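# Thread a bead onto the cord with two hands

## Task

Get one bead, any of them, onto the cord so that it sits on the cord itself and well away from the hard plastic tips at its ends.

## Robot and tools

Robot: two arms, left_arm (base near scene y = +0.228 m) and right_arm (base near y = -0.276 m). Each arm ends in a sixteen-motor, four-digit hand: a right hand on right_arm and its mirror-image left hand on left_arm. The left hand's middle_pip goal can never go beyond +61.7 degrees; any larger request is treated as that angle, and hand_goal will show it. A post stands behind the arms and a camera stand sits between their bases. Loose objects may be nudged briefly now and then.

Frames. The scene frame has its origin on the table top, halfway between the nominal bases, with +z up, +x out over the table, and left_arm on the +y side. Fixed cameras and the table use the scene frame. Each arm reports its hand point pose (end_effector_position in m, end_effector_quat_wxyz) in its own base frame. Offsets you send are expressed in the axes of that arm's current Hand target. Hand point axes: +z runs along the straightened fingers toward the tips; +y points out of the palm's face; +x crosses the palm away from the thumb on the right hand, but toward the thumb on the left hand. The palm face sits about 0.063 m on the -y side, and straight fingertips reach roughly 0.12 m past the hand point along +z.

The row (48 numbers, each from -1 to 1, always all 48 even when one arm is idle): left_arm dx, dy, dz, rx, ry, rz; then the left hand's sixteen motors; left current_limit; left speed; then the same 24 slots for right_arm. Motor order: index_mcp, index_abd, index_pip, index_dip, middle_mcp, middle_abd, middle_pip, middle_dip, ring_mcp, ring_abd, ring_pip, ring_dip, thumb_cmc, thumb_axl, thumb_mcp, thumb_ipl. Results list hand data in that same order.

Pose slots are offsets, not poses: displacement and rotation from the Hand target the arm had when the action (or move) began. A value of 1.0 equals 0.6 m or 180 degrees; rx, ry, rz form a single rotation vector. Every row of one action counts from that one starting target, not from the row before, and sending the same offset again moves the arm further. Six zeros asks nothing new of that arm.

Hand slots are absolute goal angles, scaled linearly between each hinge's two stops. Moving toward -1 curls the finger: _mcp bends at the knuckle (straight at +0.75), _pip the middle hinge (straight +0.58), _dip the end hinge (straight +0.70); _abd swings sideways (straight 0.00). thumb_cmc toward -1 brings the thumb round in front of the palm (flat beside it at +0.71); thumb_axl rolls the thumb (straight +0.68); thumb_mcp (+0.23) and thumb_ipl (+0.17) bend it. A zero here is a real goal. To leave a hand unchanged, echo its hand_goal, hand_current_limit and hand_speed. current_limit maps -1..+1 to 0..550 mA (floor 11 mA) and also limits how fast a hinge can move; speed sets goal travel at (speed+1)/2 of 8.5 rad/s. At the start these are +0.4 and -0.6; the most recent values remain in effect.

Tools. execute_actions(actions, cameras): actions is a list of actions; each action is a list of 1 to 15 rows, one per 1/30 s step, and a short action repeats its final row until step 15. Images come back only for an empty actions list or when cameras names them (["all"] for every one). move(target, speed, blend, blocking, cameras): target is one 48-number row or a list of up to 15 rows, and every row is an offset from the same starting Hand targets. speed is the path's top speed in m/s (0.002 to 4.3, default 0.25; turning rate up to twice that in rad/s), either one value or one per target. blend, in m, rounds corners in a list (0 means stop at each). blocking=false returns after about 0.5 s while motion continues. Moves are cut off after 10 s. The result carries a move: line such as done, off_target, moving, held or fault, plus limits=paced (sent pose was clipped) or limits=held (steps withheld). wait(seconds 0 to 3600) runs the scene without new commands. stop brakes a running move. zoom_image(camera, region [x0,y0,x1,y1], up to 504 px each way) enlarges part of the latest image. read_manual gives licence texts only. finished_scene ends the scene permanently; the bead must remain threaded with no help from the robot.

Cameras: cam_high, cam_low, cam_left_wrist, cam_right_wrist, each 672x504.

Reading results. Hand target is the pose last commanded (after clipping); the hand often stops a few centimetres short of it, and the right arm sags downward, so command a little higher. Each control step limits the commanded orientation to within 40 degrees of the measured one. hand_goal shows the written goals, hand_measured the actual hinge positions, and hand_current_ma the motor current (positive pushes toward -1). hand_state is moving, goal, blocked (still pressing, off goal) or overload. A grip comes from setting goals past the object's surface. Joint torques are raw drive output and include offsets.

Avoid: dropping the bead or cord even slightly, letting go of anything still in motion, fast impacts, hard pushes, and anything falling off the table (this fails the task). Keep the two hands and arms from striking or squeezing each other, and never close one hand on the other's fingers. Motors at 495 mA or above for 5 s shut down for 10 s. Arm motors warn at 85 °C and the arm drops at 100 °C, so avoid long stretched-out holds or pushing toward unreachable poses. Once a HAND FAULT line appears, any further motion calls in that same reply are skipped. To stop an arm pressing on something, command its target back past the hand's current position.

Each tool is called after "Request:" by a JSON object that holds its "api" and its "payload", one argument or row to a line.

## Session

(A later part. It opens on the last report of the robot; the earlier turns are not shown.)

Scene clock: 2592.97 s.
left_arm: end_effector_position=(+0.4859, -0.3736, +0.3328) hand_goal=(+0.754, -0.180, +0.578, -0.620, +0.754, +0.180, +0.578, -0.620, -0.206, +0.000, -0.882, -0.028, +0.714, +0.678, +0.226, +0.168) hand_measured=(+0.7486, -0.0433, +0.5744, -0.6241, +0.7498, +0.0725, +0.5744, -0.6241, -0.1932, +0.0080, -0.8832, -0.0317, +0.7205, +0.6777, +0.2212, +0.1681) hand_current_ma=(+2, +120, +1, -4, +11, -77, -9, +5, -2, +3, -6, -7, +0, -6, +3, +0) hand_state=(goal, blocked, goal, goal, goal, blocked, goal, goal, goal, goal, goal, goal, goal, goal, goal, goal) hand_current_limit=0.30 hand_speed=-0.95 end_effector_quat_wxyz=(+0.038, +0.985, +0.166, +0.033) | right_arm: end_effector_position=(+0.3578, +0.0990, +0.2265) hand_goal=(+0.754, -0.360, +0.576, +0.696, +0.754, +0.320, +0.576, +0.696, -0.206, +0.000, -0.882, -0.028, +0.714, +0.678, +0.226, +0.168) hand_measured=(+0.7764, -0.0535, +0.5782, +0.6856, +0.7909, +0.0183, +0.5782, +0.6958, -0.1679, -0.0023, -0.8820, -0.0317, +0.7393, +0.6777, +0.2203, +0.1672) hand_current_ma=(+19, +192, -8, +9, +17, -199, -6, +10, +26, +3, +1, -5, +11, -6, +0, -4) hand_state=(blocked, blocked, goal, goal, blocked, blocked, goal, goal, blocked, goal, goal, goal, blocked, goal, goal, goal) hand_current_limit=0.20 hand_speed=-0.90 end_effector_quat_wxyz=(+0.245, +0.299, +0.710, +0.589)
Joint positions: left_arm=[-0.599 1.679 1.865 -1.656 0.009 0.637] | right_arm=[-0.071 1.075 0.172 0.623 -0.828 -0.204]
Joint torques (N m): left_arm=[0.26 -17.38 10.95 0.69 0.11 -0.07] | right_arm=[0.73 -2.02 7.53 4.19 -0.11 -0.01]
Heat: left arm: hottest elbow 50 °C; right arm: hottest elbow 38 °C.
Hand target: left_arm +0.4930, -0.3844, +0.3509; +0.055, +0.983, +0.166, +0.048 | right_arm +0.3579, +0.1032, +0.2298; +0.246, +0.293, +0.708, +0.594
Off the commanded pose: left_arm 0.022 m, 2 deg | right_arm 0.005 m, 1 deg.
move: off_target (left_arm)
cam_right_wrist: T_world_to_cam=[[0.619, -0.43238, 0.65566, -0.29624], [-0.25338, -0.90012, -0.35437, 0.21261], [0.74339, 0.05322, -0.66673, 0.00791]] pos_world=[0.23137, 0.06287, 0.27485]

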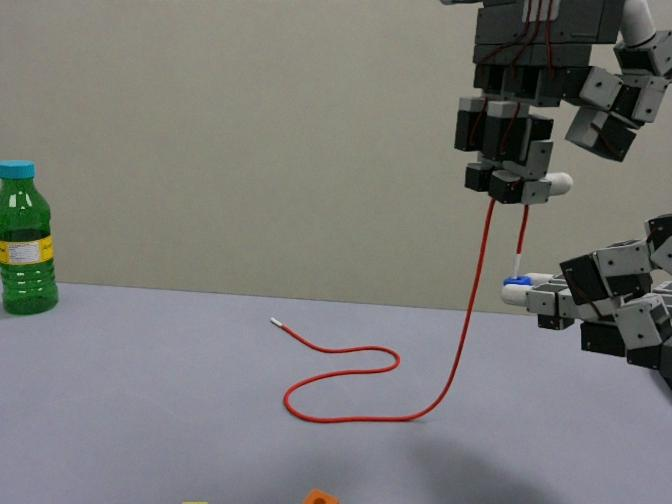

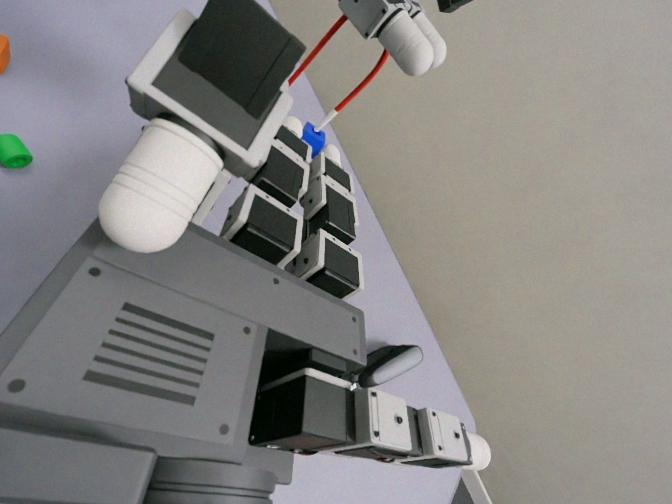

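Request:
{"api": "move", "payload": {
  "target": [
    [0,0,0,0,0,0, 0.734,-0.2,0.577,-0.62,0.734,0.16,0.577,-0.62,-0.207,0,-0.883,-0.029,0.714,0.678,0.226,0.168,0.3,-0.95, 0,0,0,0,0,0, 0.754,-0.36,0.576,0.696,0.754,0.32,0.576,0.696,-0.207,0,-0.883,-0.029,0.714,0.678,0.226,0.168,0.2,-0.9]
  ],
  "speed": 0.04,
  "cameras": ["cam_low","cam_right_wrist"]
}}

Request:
{"api": "zoom_image", "payload": {
  "camera": "cam_right_wrist",
  "region": [280, 80, 380, 180]
}}

Request:
{"api": "zoom_image", "payload": {
  "camera": "cam_low",
  "region": [480, 220, 560, 310]
}}

Scene clock: 2620.87 s.
left_arm: end_effector_position=(+0.4859, -0.3736, +0.3328) hand_goal=(+0.734, -0.200, +0.578, -0.620, +0.734, +0.160, +0.578, -0.620, -0.206, +0.000, -0.882, -0.028, +0.714, +0.678, +0.226, +0.168) hand_measured=(+0.7366, -0.0433, +0.5744, -0.6241, +0.7366, +0.0725, +0.5744, -0.6229, -0.1932, +0.0080, -0.8832, -0.0330, +0.7192, +0.6777, +0.2212, +0.1672) hand_current_ma=(-4, +151, +0, -3, +10, -52, -9, +1, -3, +6, -8, -6, -2, -8, +4, +0) hand_state=(goal, blocked, goal, goal, goal, blocked, goal, goal, goal, goal, goal, goal, goal, goal, goal, goal) hand_current_limit=0.30 hand_speed=-0.95 end_effector_quat_wxyz=(+0.038, +0.985, +0.166, +0.033) | right_arm: end_effector_position=(+0.3578, +0.0990, +0.2265) hand_goal=(+0.754, -0.360, +0.576, +0.696, +0.754, +0.320, +0.576, +0.696, -0.206, +0.000, -0.882, -0.028, +0.714, +0.678, +0.226, +0.168) hand_measured=(+0.7776, -0.0550, +0.5782, +0.6856, +0.7909, +0.0183, +0.5782, +0.6958, -0.1679, -0.0023, -0.8820, -0.0317, +0.7406, +0.6777, +0.2203, +0.1681) hand_current_ma=(+27, +189, +5, +4, +23, -193, -10, +8, +31, -1, -4, -3, -8, +2, +5, -17) hand_state=(blocked, blocked, goal, goal, blocked, blocked, goal, goal, blocked, goal, goal, goal, blocked, goal, goal, goal) hand_current_limit=0.20 hand_speed=-0.90 end_effector_quat_wxyz=(+0.245, +0.299, +0.710, +0.589)
Joint positions: left_arm=[-0.599 1.679 1.865 -1.656 0.009 0.637] | right_arm=[-0.071 1.075 0.172 0.623 -0.828 -0.204]
Joint torques (N m): left_arm=[0.21 -17.44 10.96 0.69 0.11 -0.07] | right_arm=[0.67 -1.9 7.53 4.19 -0.1 -0.01]
Motor temperatures (°C): left_arm=[21 37 59 23 20 22] | right_arm=[21 20 38 25 24 23]
Heat: left arm: hottest elbow 59 °C; right arm: hottest elbow 38 °C.
Hand target: left_arm +0.4930, -0.3844, +0.3509; +0.054, +0.983, +0.166, +0.048 | right_arm +0.3579, +0.1032, +0.2298; +0.246, +0.293, +0.708, +0.594
Off the commanded pose: left_arm 0.022 m, 2 deg | right_arm 0.005 m, 1 deg.
move: done
cam_right_wrist: T_world_to_cam=[[0.619, -0.43238, 0.65566, -0.29624], [-0.25338, -0.90012, -0.35437, 0.21261], [0.74339, 0.05322, -0.66673, 0.00791]] pos_world=[0.23137, 0.06287, 0.27485]

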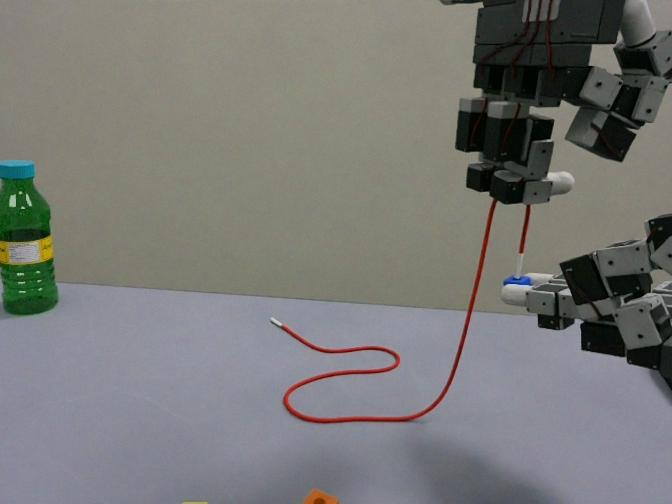

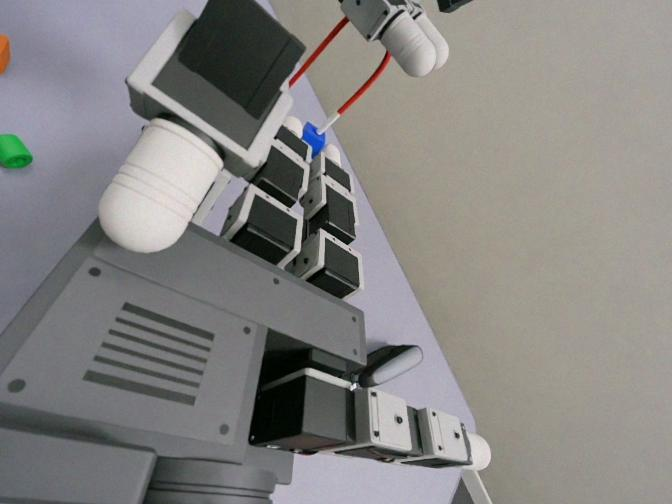

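Scaled by 5.040 from the camera's image (finer frame: 960x720).

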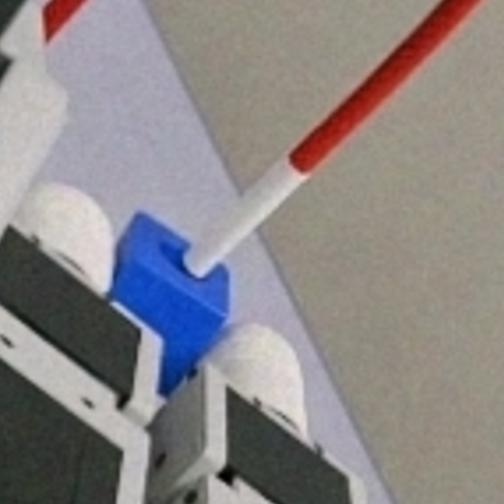

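Scaled by 5.600 from the camera's image (finer frame: 960x720).

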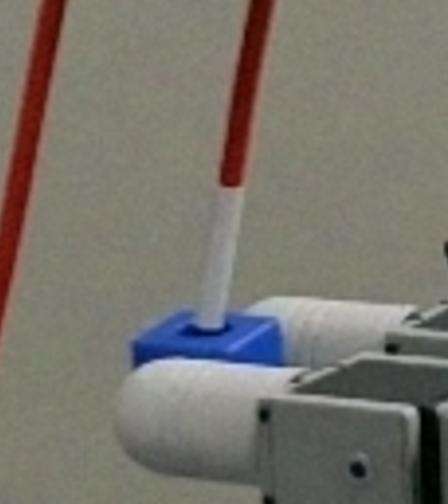

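Request:
{"api": "move", "payload": {
  "target": [
    [0,0,0,0,0,-0.010, 0.745,-0.2,0.577,-0.62,0.745,0.16,0.577,-0.62,-0.207,0,-0.883,-0.029,0.714,0.678,0.226,0.168,0.3,-0.95, 0,0,0,0,0,0, 0.754,-0.36,0.576,0.696,0.754,0.32,0.576,0.696,-0.207,0,-0.883,-0.029,0.714,0.678,0.226,0.168,0.2,-0.9]
  ],
  "speed": 0.04,
  "cameras": ["cam_low","cam_right_wrist"]
}}

Request:
{"api": "zoom_image", "payload": {
  "camera": "cam_right_wrist",
  "region": [280, 80, 380, 180]
}}

Request:
{"api": "zoom_image", "payload": {
  "camera": "cam_low",
  "region": [480, 220, 560, 310]
}}

Scene clock: 2664.57 s.
left_arm: end_effector_position=(+0.4866, -0.3742, +0.3329) hand_goal=(+0.746, -0.200, +0.578, -0.620, +0.746, +0.160, +0.578, -0.620, -0.206, +0.000, -0.882, -0.028, +0.714, +0.678, +0.226, +0.168) hand_measured=(+0.7414, -0.0433, +0.5744, -0.6229, +0.7414, +0.0725, +0.5744, -0.6241, -0.1932, +0.0065, -0.8820, -0.0317, +0.7192, +0.6777, +0.2212, +0.1672) hand_current_ma=(+0, +154, -2, -4, +8, -57, -7, +4, -3, +5, -6, -7, +0, -5, +2, -5) hand_state=(goal, blocked, goal, goal, goal, blocked, goal, goal, goal, goal, goal, goal, goal, goal, goal, goal) hand_current_limit=0.30 hand_speed=-0.95 end_effector_quat_wxyz=(+0.039, +0.982, +0.181, +0.033) | right_arm: end_effector_position=(+0.3578, +0.0990, +0.2265) hand_goal=(+0.754, -0.360, +0.576, +0.696, +0.754, +0.320, +0.576, +0.696, -0.206, +0.000, -0.882, -0.028, +0.714, +0.678, +0.226, +0.168) hand_measured=(+0.7764, -0.0535, +0.5782, +0.6856, +0.7909, +0.0183, +0.5782, +0.6958, -0.1679, -0.0023, -0.8820, -0.0317, +0.7393, +0.6777, +0.2203, +0.1681) hand_current_ma=(+26, +196, +4, +2, +27, -183, -13, +4, +30, +3, -3, -7, +8, +6, +2, -2) hand_state=(blocked, blocked, goal, goal, blocked, blocked, goal, goal, blocked, goal, goal, goal, blocked, goal, goal, goal) hand_current_limit=0.20 hand_speed=-0.90 end_effector_quat_wxyz=(+0.245, +0.299, +0.710, +0.589)
Joint positions: left_arm=[-0.604 1.679 1.865 -1.656 0.009 0.601] | right_arm=[-0.071 1.075 0.172 0.623 -0.828 -0.204]
Joint torques (N m): left_arm=[0.21 -17.61 10.69 0.73 0.08 -0.11] | right_arm=[0.67 -1.96 7.51 4.19 -0.1 -0.02]
Motor temperatures (°C): left_arm=[21 38 63 23 20 22] | right_arm=[21 20 38 25 24 23]
Heat: left arm: hottest elbow 63 °C; right arm: hottest elbow 38 °C.
Hand target: left_arm +0.4930, -0.3845, +0.3509; +0.055, +0.981, +0.181, +0.047 | right_arm +0.3579, +0.1032, +0.2298; +0.246, +0.293, +0.708, +0.594
Off the commanded pose: left_arm 0.022 m, 2 deg | right_arm 0.005 m, 1 deg.
move: off_target (left_arm)
cam_right_wrist: T_world_to_cam=[[0.619, -0.43238, 0.65566, -0.29624], [-0.25338, -0.90012, -0.35437, 0.21261], [0.74339, 0.05322, -0.66673, 0.00791]] pos_world=[0.23137, 0.06287, 0.27485]

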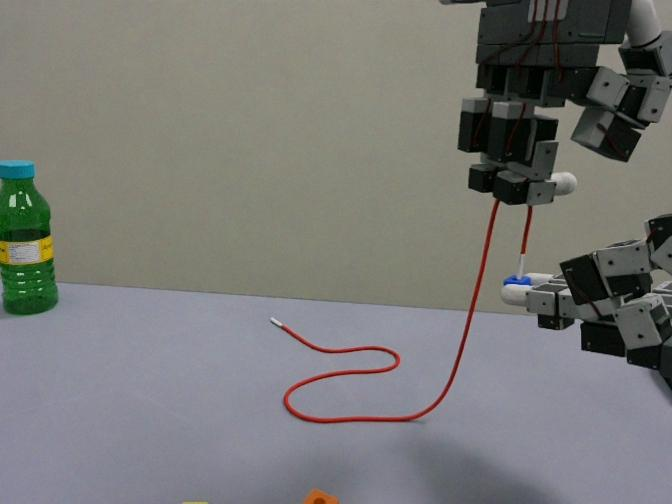

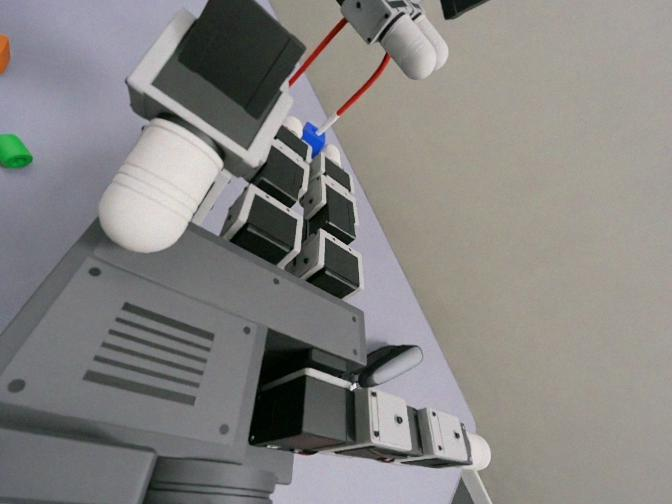

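Scaled by 5.040 from the camera's image (finer frame: 960x720).

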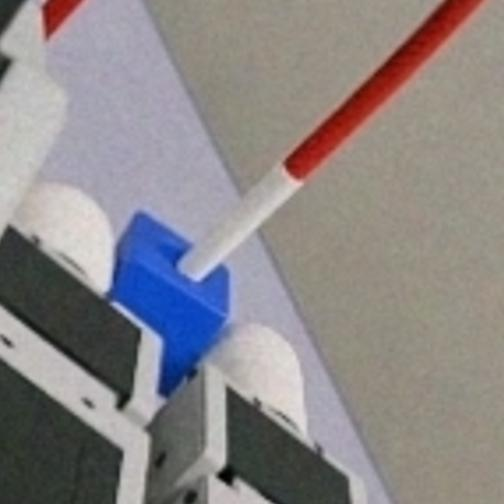

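Scaled by 5.600 from the camera's image (finer frame: 960x720).

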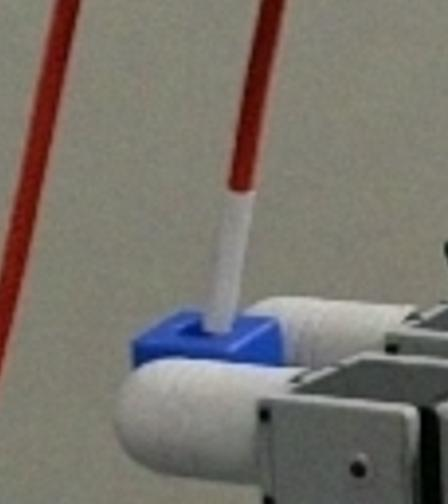

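Request:
{"api": "move", "payload": {
  "target": [
    [0,0,0,0,0,-0.001, 0.757,-0.2,0.577,-0.62,0.757,0.16,0.577,-0.62,-0.207,0,-0.883,-0.029,0.714,0.678,0.226,0.168,0.3,-0.95, 0,0,0,0,0,0, 0.754,-0.36,0.576,0.696,0.754,0.32,0.576,0.696,-0.207,0,-0.883,-0.029,0.714,0.678,0.226,0.168,0.2,-0.9]
  ],
  "speed": 0.04,
  "cameras": ["cam_low","cam_right_wrist"]
}}

Request:
{"api": "zoom_image", "payload": {
  "camera": "cam_right_wrist",
  "region": [280, 80, 380, 180]
}}

Request:
{"api": "zoom_image", "payload": {
  "camera": "cam_low",
  "region": [480, 220, 560, 310]
}}

Scene clock: 2678.47 s.
left_arm: end_effector_position=(+0.4868, -0.3740, +0.3329) hand_goal=(+0.758, -0.200, +0.578, -0.620, +0.758, +0.160, +0.578, -0.620, -0.206, +0.000, -0.882, -0.028, +0.714, +0.678, +0.226, +0.168) hand_measured=(+0.7535, -0.0447, +0.5744, -0.6229, +0.7523, +0.0725, +0.5744, -0.6241, -0.1932, +0.0080, -0.8832, -0.0330, +0.7205, +0.6777, +0.2212, +0.1681) hand_current_ma=(+0, +153, +0, -4, +11, -52, -8, +2, -7, +7, -5, -13, +0, -10, +5, -2) hand_state=(goal, blocked, goal, goal, goal, blocked, goal, goal, goal, goal, goal, goal, goal, goal, goal, goal) hand_current_limit=0.30 hand_speed=-0.95 end_effector_quat_wxyz=(+0.039, +0.982, +0.183, +0.033) | right_arm: end_effector_position=(+0.3578, +0.0990, +0.2265) hand_goal=(+0.754, -0.360, +0.576, +0.696, +0.754, +0.320, +0.576, +0.696, -0.206, +0.000, -0.882, -0.028, +0.714, +0.678, +0.226, +0.168) hand_measured=(+0.7764, -0.0550, +0.5782, +0.6856, +0.7909, +0.0183, +0.5782, +0.6958, -0.1679, -0.0023, -0.8820, -0.0317, +0.7393, +0.6767, +0.2203, +0.1681) hand_current_ma=(+17, +199, -2, -1, +33, -183, -1, +10, +18, +7, -7, -7, +8, +2, +9, -7) hand_state=(blocked, blocked, goal, goal, blocked, blocked, goal, goal, blocked, goal, goal, goal, blocked, goal, goal, goal) hand_current_limit=0.20 hand_speed=-0.90 end_effector_quat_wxyz=(+0.245, +0.299, +0.710, +0.589)
Joint positions: left_arm=[-0.604 1.679 1.865 -1.656 0.009 0.597] | right_arm=[-0.071 1.075 0.172 0.623 -0.828 -0.204]
Joint torques (N m): left_arm=[0.21 -17.61 10.69 0.73 0.07 -0.09] | right_arm=[0.73 -2.02 7.53 4.19 -0.1 -0.01]
Motor temperatures (°C): left_arm=[21 38 64 23 20 22] | right_arm=[21 20 38 25 24 23]
Heat: left arm: hottest elbow 64 °C; right arm: hottest elbow 38 °C.
Hand target: left_arm +0.4931, -0.3844, +0.3509; +0.055, +0.980, +0.183, +0.047 | right_arm +0.3579, +0.1032, +0.2298; +0.246, +0.293, +0.708, +0.594
Off the commanded pose: left_arm 0.022 m, 2 deg | right_arm 0.005 m, 1 deg.
move: off_target (left_arm)
cam_right_wrist: T_world_to_cam=[[0.619, -0.43238, 0.65566, -0.29624], [-0.25338, -0.90012, -0.35437, 0.21261], [0.74339, 0.05322, -0.66673, 0.00791]] pos_world=[0.23137, 0.06287, 0.27485]

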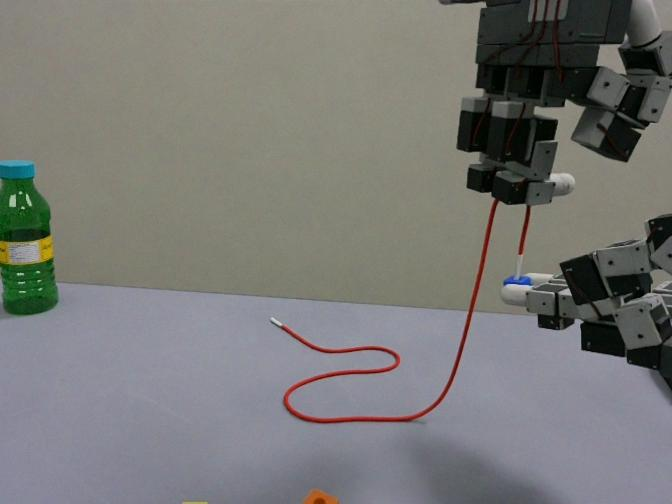

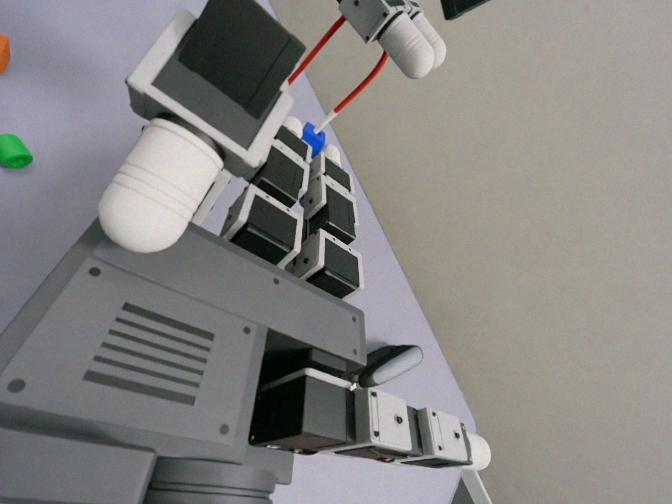

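Scaled by 5.040 from the camera's image (finer frame: 960x720).

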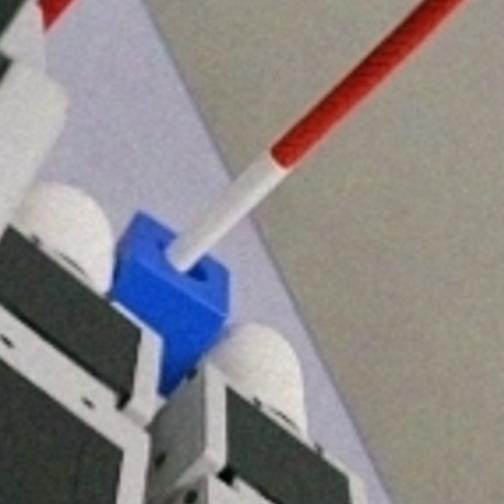

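Scaled by 5.600 from the camera's image (finer frame: 960x720).

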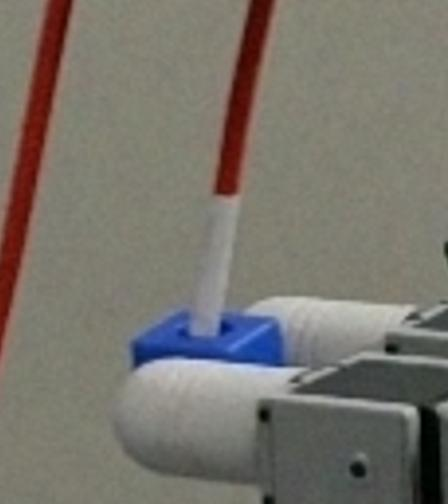

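Request:
{"api": "move", "payload": {
  "target": [
    [-0.0063,-0.0247,0.0368,0,0,0, 0.757,-0.2,0.577,-0.62,0.757,0.16,0.577,-0.62,-0.207,0,-0.883,-0.029,0.714,0.678,0.226,0.168,0.3,-0.95, 0,0,0,0,0,0, 0.754,-0.36,0.576,0.696,0.754,0.32,0.576,0.696,-0.207,0,-0.883,-0.029,0.714,0.678,0.226,0.168,0.2,-0.9]
  ],
  "speed": 0.03,
  "cameras": ["cam_low","cam_right_wrist"]
}}

Request:
{"api": "zoom_image", "payload": {
  "camera": "cam_right_wrist",
  "region": [280, 80, 380, 180]
}}

Request:
{"api": "zoom_image", "payload": {
  "camera": "cam_low",
  "region": [480, 220, 560, 310]
}}

Scene clock: 2698.83 s.
left_arm: end_effector_position=(+0.4885, -0.3751, +0.3092) hand_goal=(+0.758, -0.200, +0.578, -0.620, +0.758, +0.160, +0.578, -0.620, -0.206, +0.000, -0.882, -0.028, +0.714, +0.678, +0.226, +0.168) hand_measured=(+0.7523, -0.0447, +0.5744, -0.6229, +0.7535, +0.0725, +0.5744, -0.6229, -0.1932, +0.0080, -0.8832, -0.0330, +0.7205, +0.6777, +0.2212, +0.1681) hand_current_ma=(+2, +152, -5, -4, +10, -56, -13, +4, +0, +4, -7, -5, -4, -4, +4, +0) hand_state=(goal, blocked, goal, goal, goal, blocked, goal, goal, goal, goal, goal, goal, goal, goal, goal, goal) hand_current_limit=0.30 hand_speed=-0.95 end_effector_quat_wxyz=(+0.040, +0.982, +0.183, +0.034) | right_arm: end_effector_position=(+0.3578, +0.0990, +0.2265) hand_goal=(+0.754, -0.360, +0.576, +0.696, +0.754, +0.320, +0.576, +0.696, -0.206, +0.000, -0.882, -0.028, +0.714, +0.678, +0.226, +0.168) hand_measured=(+0.7764, -0.0550, +0.5782, +0.6856, +0.7909, +0.0183, +0.5782, +0.6958, -0.1679, -0.0023, -0.8807, -0.0317, +0.7406, +0.6777, +0.2203, +0.1681) hand_current_ma=(+25, +195, -11, +10, +25, -187, -10, +5, +24, +4, -6, -10, +7, -3, +9, -3) hand_state=(blocked, blocked, goal, goal, blocked, blocked, goal, goal, blocked, goal, goal, goal, blocked, goal, goal, goal) hand_current_limit=0.20 hand_speed=-0.90 end_effector_quat_wxyz=(+0.245, +0.299, +0.710, +0.589)
Joint positions: left_arm=[-0.604 1.671 1.792 -1.586 0.009 0.597] | right_arm=[-0.071 1.075 0.172 0.623 -0.828 -0.204]
Joint torques (N m): left_arm=[0.85 -20.78 7.49 0.95 0.11 0.03] | right_arm=[0.79 -1.96 7.53 4.21 -0.1 -0.01]
Motor temperatures (°C): left_arm=[21 38 64 23 20 22] | right_arm=[21 20 38 25 24 23]
Heat: left arm: hottest elbow 64 °C; right arm: hottest elbow 38 °C.
Hand target: left_arm +0.4869, -0.3741, +0.3271; +0.055, +0.980, +0.183, +0.047 | right_arm +0.3579, +0.1032, +0.2298; +0.246, +0.293, +0.708, +0.594
Off the commanded pose: left_arm 0.018 m, 2 deg | right_arm 0.005 m, 1 deg.
move: off_target (left_arm)
cam_right_wrist: T_world_to_cam=[[0.619, -0.43238, 0.65566, -0.29624], [-0.25338, -0.90012, -0.35437, 0.21261], [0.74339, 0.05322, -0.66673, 0.00791]] pos_world=[0.23137, 0.06287, 0.27485]

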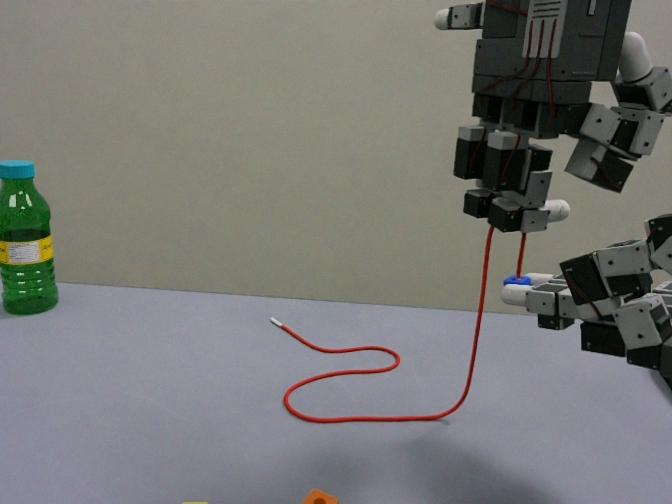

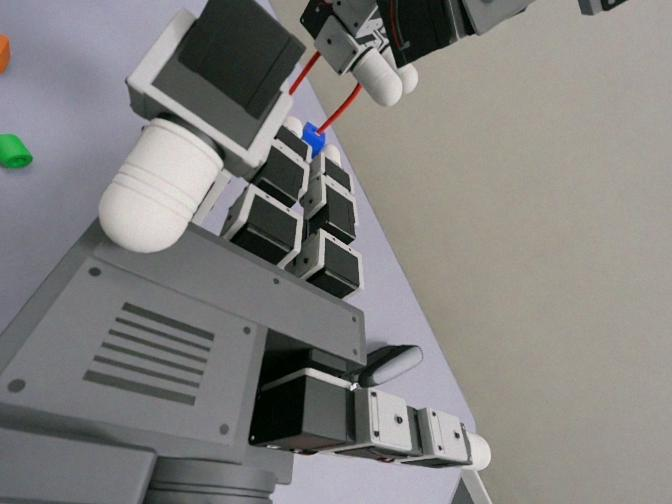

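Scaled by 5.040 from the camera's image (finer frame: 960x720).

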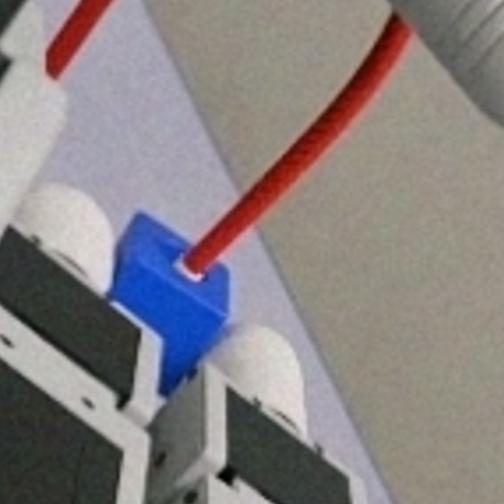

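Scaled by 5.600 from the camera's image (finer frame: 960x720).

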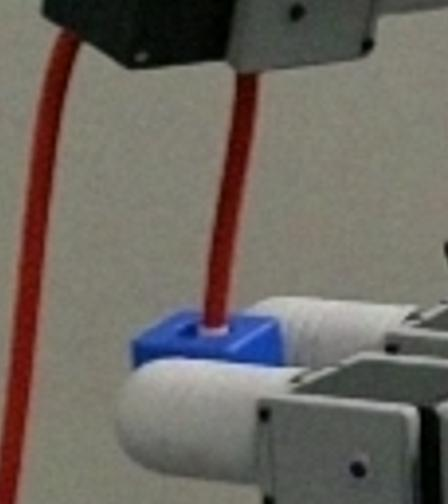

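Request:
{"api": "move", "payload": {
  "target": [
    [0,-0.0007,0.0252,0,0,0, 0.757,-0.2,0.577,-0.62,0.757,0.16,0.577,-0.62,-0.207,0,-0.883,-0.029,0.714,0.678,0.226,0.168,0.3,-0.95, 0,0,0,0,0,0, 0.754,-0.36,0.576,0.696,0.754,0.32,0.576,0.696,-0.207,0,-0.883,-0.029,0.714,0.678,0.226,0.168,0.2,-0.9]
  ],
  "speed": 0.03,
  "cameras": ["cam_low","cam_right_wrist"]
}}

Request:
{"api": "zoom_image", "payload": {
  "camera": "cam_low",
  "region": [460, 180, 600, 330]
}}

Scene clock: 2749.43 s.
left_arm: end_effector_position=(+0.4897, -0.3759, +0.2947) hand_goal=(+0.758, -0.200, +0.578, -0.620, +0.758, +0.160, +0.578, -0.620, -0.206, +0.000, -0.882, -0.028, +0.714, +0.678, +0.226, +0.168) hand_measured=(+0.7523, -0.0447, +0.5757, -0.6229, +0.7535, +0.0725, +0.5744, -0.6241, -0.1932, +0.0080, -0.8820, -0.0330, +0.7192, +0.6777, +0.2222, +0.1672) hand_current_ma=(+0, +153, +0, -4, +9, -58, -9, +3, +1, +0, -10, -7, +4, -8, +2, -1) hand_state=(goal, blocked, goal, goal, goal, blocked, goal, goal, goal, goal, goal, goal, goal, goal, goal, goal) hand_current_limit=0.30 hand_speed=-0.95 end_effector_quat_wxyz=(+0.041, +0.982, +0.183, +0.034) | right_arm: end_effector_position=(+0.3578, +0.0990, +0.2265) hand_goal=(+0.754, -0.360, +0.576, +0.696, +0.754, +0.320, +0.576, +0.696, -0.206, +0.000, -0.882, -0.028, +0.714, +0.678, +0.226, +0.168) hand_measured=(+0.7776, -0.0535, +0.5782, +0.6856, +0.7909, +0.0197, +0.5782, +0.6958, -0.1679, -0.0023, -0.8820, -0.0330, +0.7406, +0.6777, +0.2203, +0.1681) hand_current_ma=(+15, +190, -3, +8, +27, -184, -13, +12, +30, -2, -5, -6, +9, -8, +2, -4) hand_state=(blocked, blocked, goal, goal, blocked, blocked, goal, goal, blocked, goal, goal, goal, blocked, goal, goal, goal) hand_current_limit=0.20 hand_speed=-0.90 end_effector_quat_wxyz=(+0.245, +0.299, +0.710, +0.589)
Joint positions: left_arm=[-0.604 1.671 1.753 -1.547 0.009 0.597] | right_arm=[-0.071 1.075 0.172 0.623 -0.828 -0.204]
Joint torques (N m): left_arm=[0.79 -20.84 7.46 1.07 0.11 0.03] | right_arm=[0.67 -1.9 7.51 4.19 -0.11 -0.01]
Motor temperatures (°C): left_arm=[21 36 56 23 20 22] | right_arm=[21 20 38 25 24 23]
Heat: left arm: hottest elbow 56 °C; right arm: hottest elbow 38 °C.
Hand target: left_arm +0.4884, -0.3750, +0.3119; +0.055, +0.980, +0.183, +0.047 | right_arm +0.3579, +0.1032, +0.2298; +0.246, +0.293, +0.708, +0.594
Off the commanded pose: left_arm 0.017 m, 2 deg | right_arm 0.005 m, 1 deg.
move: off_target (left_arm)
cam_right_wrist: T_world_to_cam=[[0.619, -0.43238, 0.65566, -0.29624], [-0.25338, -0.90012, -0.35437, 0.21261], [0.74339, 0.05322, -0.66673, 0.00791]] pos_world=[0.23137, 0.06287, 0.27485]

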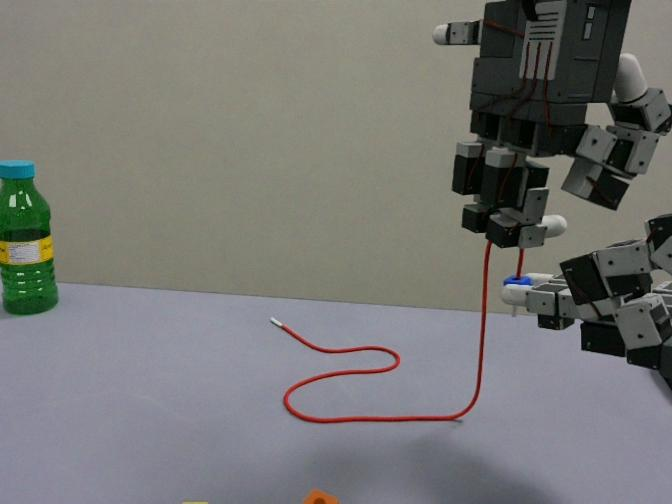

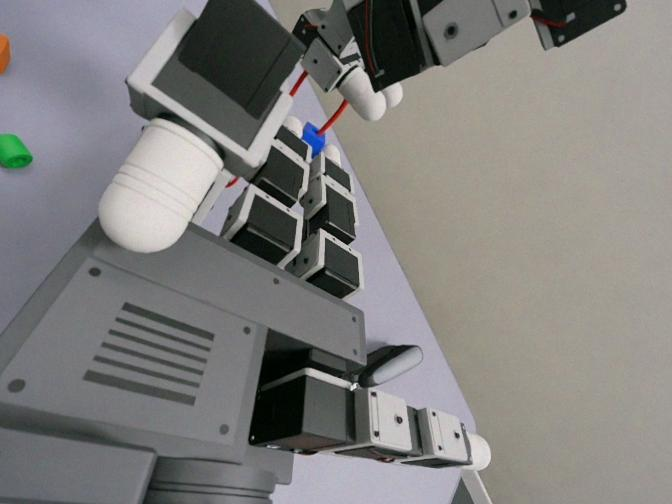

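Scaled by 3.360 from the camera's image (finer frame: 960x720).

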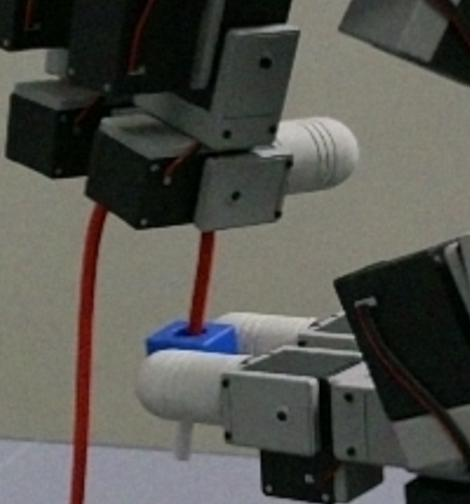

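Request:
{"api": "wait", "payload": {
  "seconds": 0.1,
  "cameras": ["cam_high","cam_left_wrist","cam_right_wrist"]
}}

Request:
{"api": "zoom_image", "payload": {
  "camera": "cam_high",
  "region": [220, 140, 400, 280]
}}

Scene clock: 2822.43 s.
left_arm: end_effector_position=(+0.4897, -0.3759, +0.2947) hand_goal=(+0.758, -0.200, +0.578, -0.620, +0.758, +0.160, +0.578, -0.620, -0.206, +0.000, -0.882, -0.028, +0.714, +0.678, +0.226, +0.168) hand_measured=(+0.7523, -0.0433, +0.5757, -0.6241, +0.7535, +0.0725, +0.5744, -0.6229, -0.1932, +0.0080, -0.8832, -0.0317, +0.7205, +0.6777, +0.2212, +0.1681) hand_current_ma=(-1, +152, -1, -3, +11, -49, -6, +1, -6, +2, -5, -6, -1, -7, +2, -6) hand_state=(goal, blocked, goal, goal, goal, blocked, goal, goal, goal, goal, goal, goal, goal, goal, goal, goal) hand_current_limit=0.30 hand_speed=-0.95 end_effector_quat_wxyz=(+0.041, +0.982, +0.183, +0.034) | right_arm: end_effector_position=(+0.3578, +0.0990, +0.2265) hand_goal=(+0.754, -0.360, +0.576, +0.696, +0.754, +0.320, +0.576, +0.696, -0.206, +0.000, -0.882, -0.028, +0.714, +0.678, +0.226, +0.168) hand_measured=(+0.7764, -0.0535, +0.5782, +0.6856, +0.7909, +0.0197, +0.5782, +0.6958, -0.1679, -0.0023, -0.8820, -0.0317, +0.7406, +0.6777, +0.2203, +0.1672) hand_current_ma=(+13, +202, -3, -2, +28, -188, +5, +6, +33, +11, -5, -6, +9, +1, -1, -10) hand_state=(blocked, blocked, goal, goal, blocked, blocked, goal, goal, blocked, goal, goal, goal, blocked, goal, goal, goal) hand_current_limit=0.20 hand_speed=-0.90 end_effector_quat_wxyz=(+0.245, +0.299, +0.710, +0.589)
Joint positions: left_arm=[-0.604 1.671 1.753 -1.547 0.009 0.597] | right_arm=[-0.071 1.075 0.172 0.623 -0.828 -0.204]
Joint torques (N m): left_arm=[0.85 -20.84 7.46 0.99 0.11 0.03] | right_arm=[0.67 -1.9 7.51 4.18 -0.1 -0.01]
Heat: left arm: hottest elbow 53 °C; right arm: hottest elbow 37 °C.
Hand target: left_arm +0.4884, -0.3750, +0.3119; +0.055, +0.980, +0.183, +0.047 | right_arm +0.3579, +0.1032, +0.2298; +0.246, +0.293, +0.708, +0.594
Off the commanded pose: left_arm 0.017 m, 2 deg | right_arm 0.005 m, 1 deg.
wait: 0.10 s; at rest from the start
cam_left_wrist: T_world_to_cam=[[-0.93039, 0.34324, -0.12869, 0.5971], [0.1619, 0.69972, 0.69583, -0.06853], [0.32889, 0.62656, -0.70658, 0.40831]] pos_world=[0.43234, -0.41283, 0.41304]
cam_right_wrist: T_world_to_cam=[[0.619, -0.43238, 0.65566, -0.29624], [-0.25338, -0.90012, -0.35437, 0.21261], [0.74339, 0.05322, -0.66673, 0.00791]] pos_world=[0.23137, 0.06287, 0.27485]

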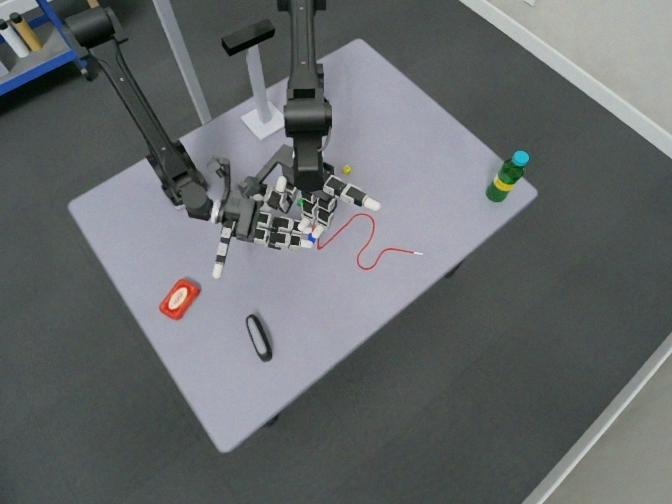

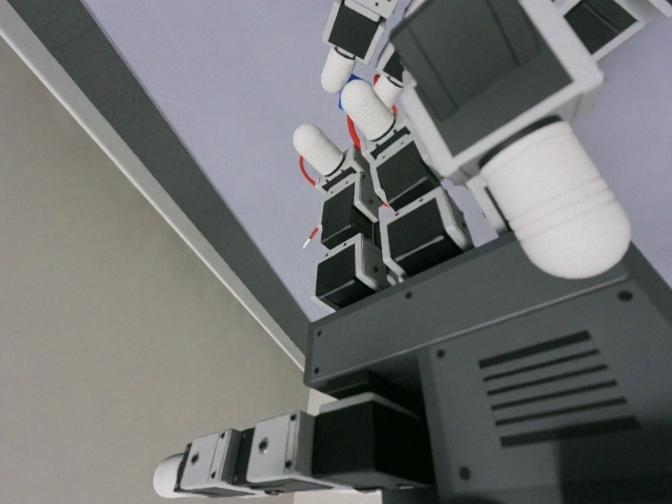

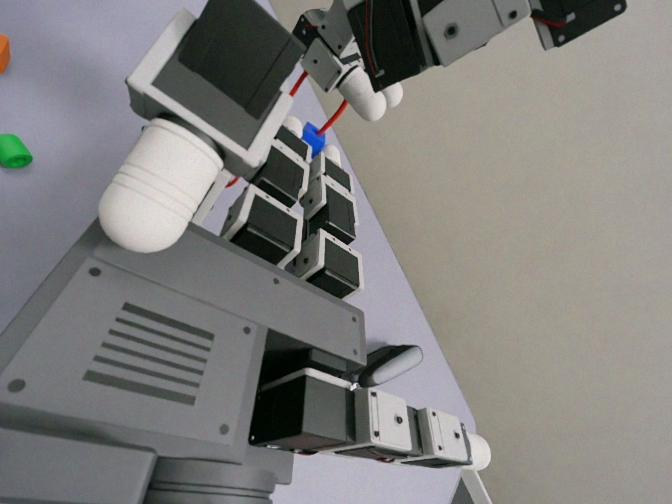

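Scaled by 2.800 from the camera's image (finer frame: 960x720).

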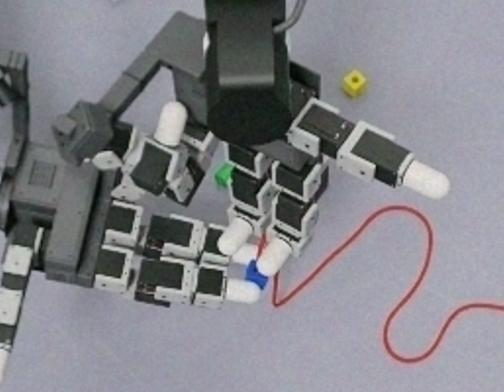

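Request:
{"api": "move", "payload": {
  "target": [
    [0,0,0,0,0,0, 0.757,-0.2,0.577,-0.62,0.757,0.16,0.577,-0.62,1,0,1,1,0.714,0.678,0.226,0.168,0.3,-0.7, 0,0,0,0,0,0, 0.754,-0.36,0.576,0.696,0.754,0.32,0.576,0.696,-0.207,0,-0.883,-0.029,0.714,0.678,0.226,0.168,0.2,-0.9]
  ],
  "speed": 0.03,
  "cameras": ["cam_high","cam_right_wrist"]
}}

Request:
{"api": "zoom_image", "payload": {
  "camera": "cam_high",
  "region": [220, 140, 400, 280]
}}

Scene clock: 2833.30 s.
left_arm: end_effector_position=(+0.4901, -0.3765, +0.2966) hand_goal=(+0.758, -0.200, +0.578, -0.620, +0.758, +0.160, +0.578, -0.620, +1.000, +0.000, +1.000, +1.000, +0.714, +0.678, +0.226, +0.168) hand_measured=(+0.7535, -0.0433, +0.5782, -0.6229, +0.7535, +0.0725, +0.5770, -0.6229, +0.9935, +0.0065, +0.9773, +0.9952, +0.7192, +0.6777, +0.2222, +0.1672) hand_current_ma=(+4, +151, +7, -6, +5, -55, -10, +5, -12, +3, -22, -6, +0, -11, +4, +0) hand_state=(goal, blocked, goal, goal, goal, blocked, goal, goal, goal, goal, blocked, goal, goal, goal, goal, goal) hand_current_limit=0.30 hand_speed=-0.70 end_effector_quat_wxyz=(+0.044, +0.981, +0.183, +0.036) | right_arm: end_effector_position=(+0.3566, +0.0999, +0.2235) hand_goal=(+0.754, -0.360, +0.576, +0.696, +0.754, +0.320, +0.576, +0.696, -0.206, +0.000, -0.882, -0.028, +0.714, +0.678, +0.226, +0.168) hand_measured=(+0.7776, -0.0550, +0.5782, +0.6983, +0.8150, +0.0183, +0.5834, +0.6958, -0.1679, -0.0037, -0.8820, -0.0317, +0.7393, +0.6777, +0.2203, +0.1681) hand_current_ma=(+16, +192, -5, +6, +43, -193, +3, +3, +37, +3, +4, -9, +10, -4, -1, +2) hand_state=(blocked, blocked, goal, goal, blocked, blocked, goal, goal, blocked, goal, goal, goal, blocked, goal, goal, goal) hand_current_limit=0.20 hand_speed=-0.90 end_effector_quat_wxyz=(+0.242, +0.301, +0.711, +0.588)
Joint positions: left_arm=[-0.604 1.668 1.753 -1.542 0.011 0.596] | right_arm=[-0.069 1.078 0.168 0.623 -0.828 -0.204]
Joint torques (N m): left_arm=[0.85 -20.48 7.42 0.76 -0.01 0.04] | right_arm=[0.56 -2.14 7.86 4.21 -0.11 -0.01]
Heat: left arm: hottest elbow 53 °C; right arm: hottest elbow 37 °C.
Hand target: left_arm +0.4883, -0.3750, +0.3119; +0.055, +0.980, +0.183, +0.047 | right_arm +0.3579, +0.1033, +0.2298; +0.246, +0.293, +0.708, +0.594
Off the commanded pose: left_arm 0.015 m, 2 deg | right_arm 0.007 m, 1 deg.
move: done
cam_right_wrist: T_world_to_cam=[[0.62517, -0.43149, 0.65037, -0.29425], [-0.25416, -0.90041, -0.35307, 0.21198], [0.73794, 0.05543, -0.67258, 0.00971]] pos_world=[0.23067, 0.06337, 0.27275]

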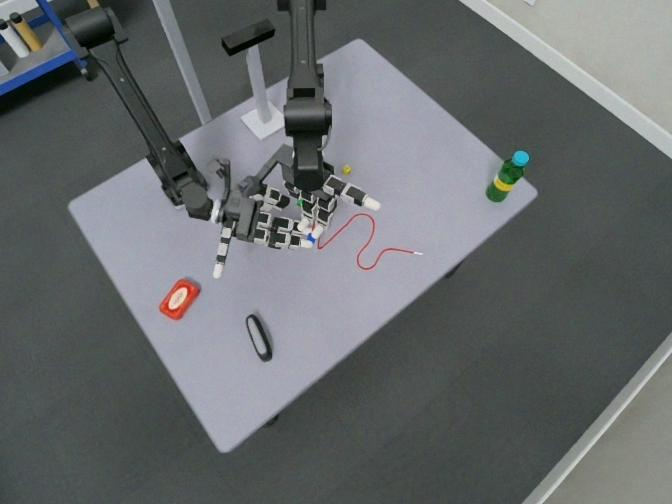

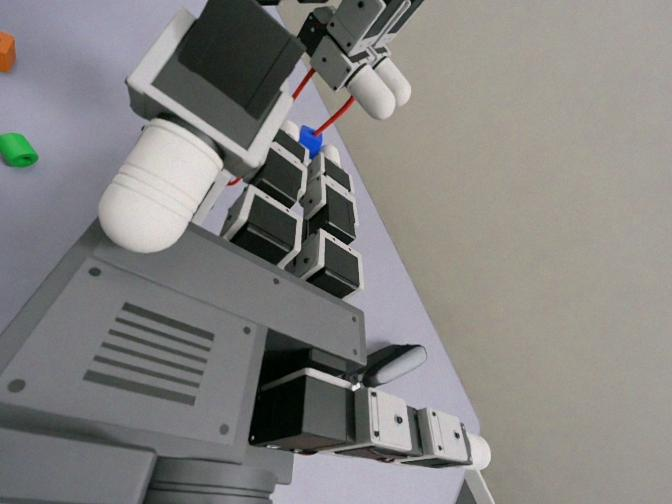

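Scaled by 2.800 from the camera's image (finer frame: 960x720).

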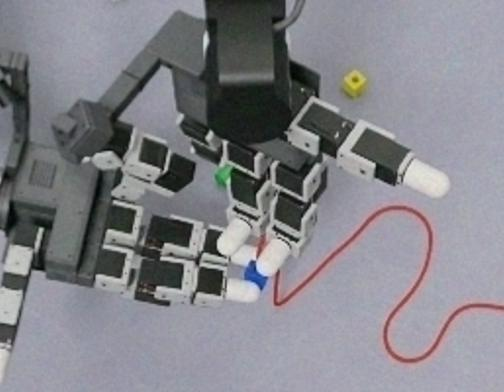

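Request:
{"api": "execute_actions", "payload": {
  "actions": []
}}

Scene clock: 2869.50 s.
left_arm: end_effector_position=(+0.4901, -0.3765, +0.2966) hand_goal=(+0.758, -0.200, +0.578, -0.620, +0.758, +0.160, +0.578, -0.620, +1.000, +0.000, +1.000, +1.000, +0.714, +0.678, +0.226, +0.168) hand_measured=(+0.7523, -0.0447, +0.5782, -0.6216, +0.7535, +0.0725, +0.5782, -0.6229, +0.9935, +0.0065, +0.9760, +0.9952, +0.7192, +0.6777, +0.2212, +0.1672) hand_current_ma=(+0, +151, -5, -3, +12, -53, -11, +5, -10, +3, -20, -4, -5, -7, +0, -3) hand_state=(goal, blocked, goal, goal, goal, blocked, goal, goal, goal, goal, blocked, goal, goal, goal, goal, goal) hand_current_limit=0.30 hand_speed=-0.70 end_effector_quat_wxyz=(+0.044, +0.981, +0.183, +0.036) | right_arm: end_effector_position=(+0.3566, +0.0999, +0.2235) hand_goal=(+0.754, -0.360, +0.576, +0.696, +0.754, +0.320, +0.576, +0.696, -0.206, +0.000, -0.882, -0.028, +0.714, +0.678, +0.226, +0.168) hand_measured=(+0.7776, -0.0550, +0.5782, +0.6983, +0.8150, +0.0197, +0.5834, +0.6958, -0.1679, -0.0023, -0.8820, -0.0317, +0.7406, +0.6767, +0.2203, +0.1681) hand_current_ma=(+18, +194, -17, +10, +48, -190, +6, +2, +30, +8, -2, -6, +7, -3, +1, -6) hand_state=(blocked, blocked, goal, goal, blocked, blocked, goal, goal, blocked, goal, goal, goal, blocked, goal, goal, goal) hand_current_limit=0.20 hand_speed=-0.90 end_effector_quat_wxyz=(+0.242, +0.301, +0.711, +0.588)
Joint positions: left_arm=[-0.604 1.668 1.753 -1.542 0.011 0.596] | right_arm=[-0.069 1.078 0.168 0.623 -0.828 -0.204]
Joint velocities: within noise
Joint torques (N m): left_arm=[0.79 -20.48 7.43 0.75 -0.01 0.04] | right_arm=[0.5 -2.14 7.86 4.21 -0.11 -0.01]
Motor temperatures (°C): left_arm=[21 39 53 23 20 22] | right_arm=[21 20 36 25 24 23]
Heat: left arm: hottest elbow 53 °C; right arm: hottest elbow 36 °C.
Hand target: left_arm +0.4883, -0.3750, +0.3119; +0.055, +0.980, +0.183, +0.047 | right_arm +0.3579, +0.1033, +0.2298; +0.246, +0.293, +0.708, +0.594
Off the commanded pose: left_arm 0.015 m, 2 deg | right_arm 0.007 m, 1 deg.
camera_calibration:
cam_left_wrist: T_world_to_cam=[[-0.92986, 0.34231, -0.13482, 0.59918], [0.15857, 0.70357, 0.69271, -0.06552], [0.33198, 0.62274, -0.70851, 0.40758]] pos_world=[0.43224, -0.41283, 0.41494]
cam_right_wrist: T_world_to_cam=[[0.62517, -0.43149, 0.65037, -0.29425], [-0.25416, -0.90041, -0.35307, 0.21198], [0.73794, 0.05543, -0.67258, 0.00971]] pos_world=[0.23067, 0.06337, 0.27275]

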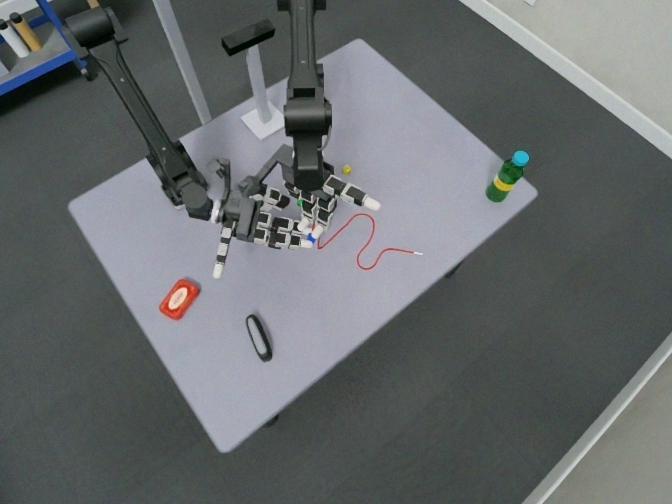

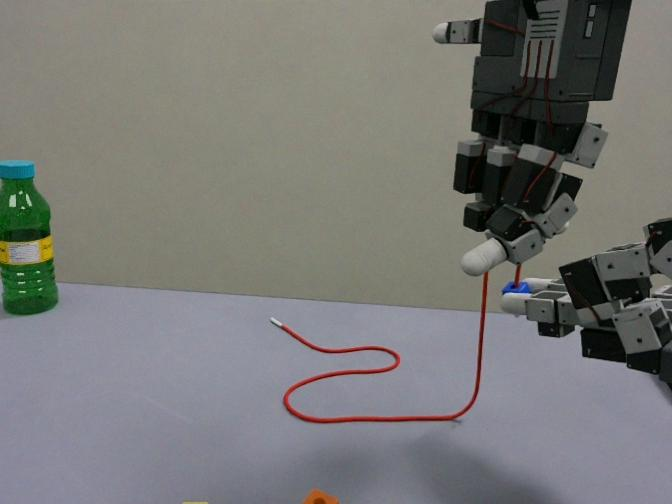

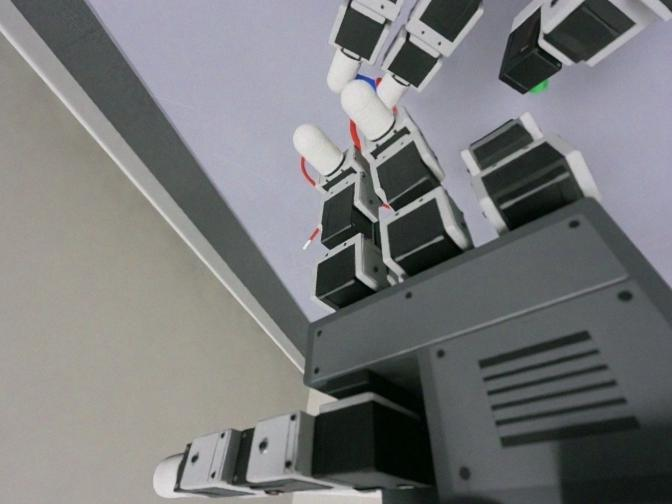

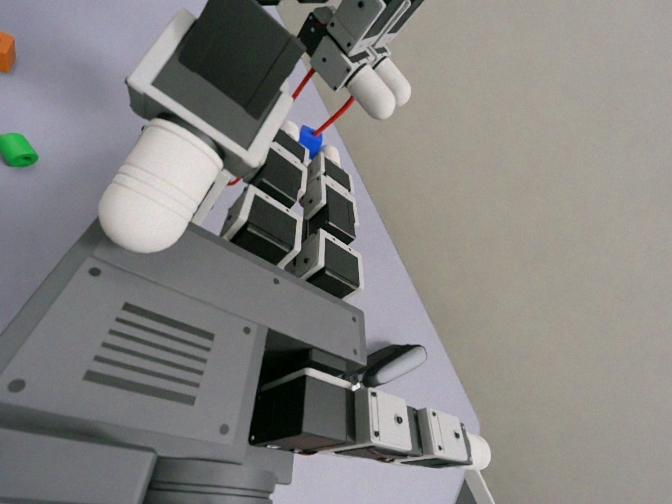

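Request:
{"api": "zoom_image", "payload": {
  "camera": "cam_low",
  "region": [440, 200, 600, 340]
}}

Request:
{"api": "zoom_image", "payload": {
  "camera": "cam_right_wrist",
  "region": [260, 40, 420, 180]
}}

Scaled by 3.150 from the camera's image (finer frame: 960x720).

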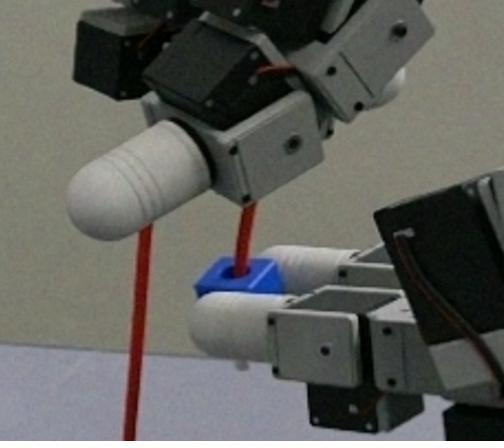

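Scaled by 3.150 from the camera's image (finer frame: 960x720).

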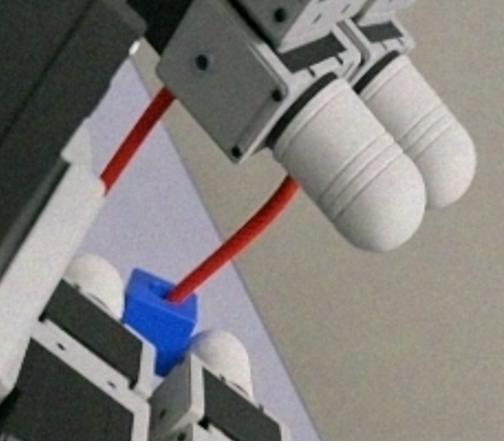

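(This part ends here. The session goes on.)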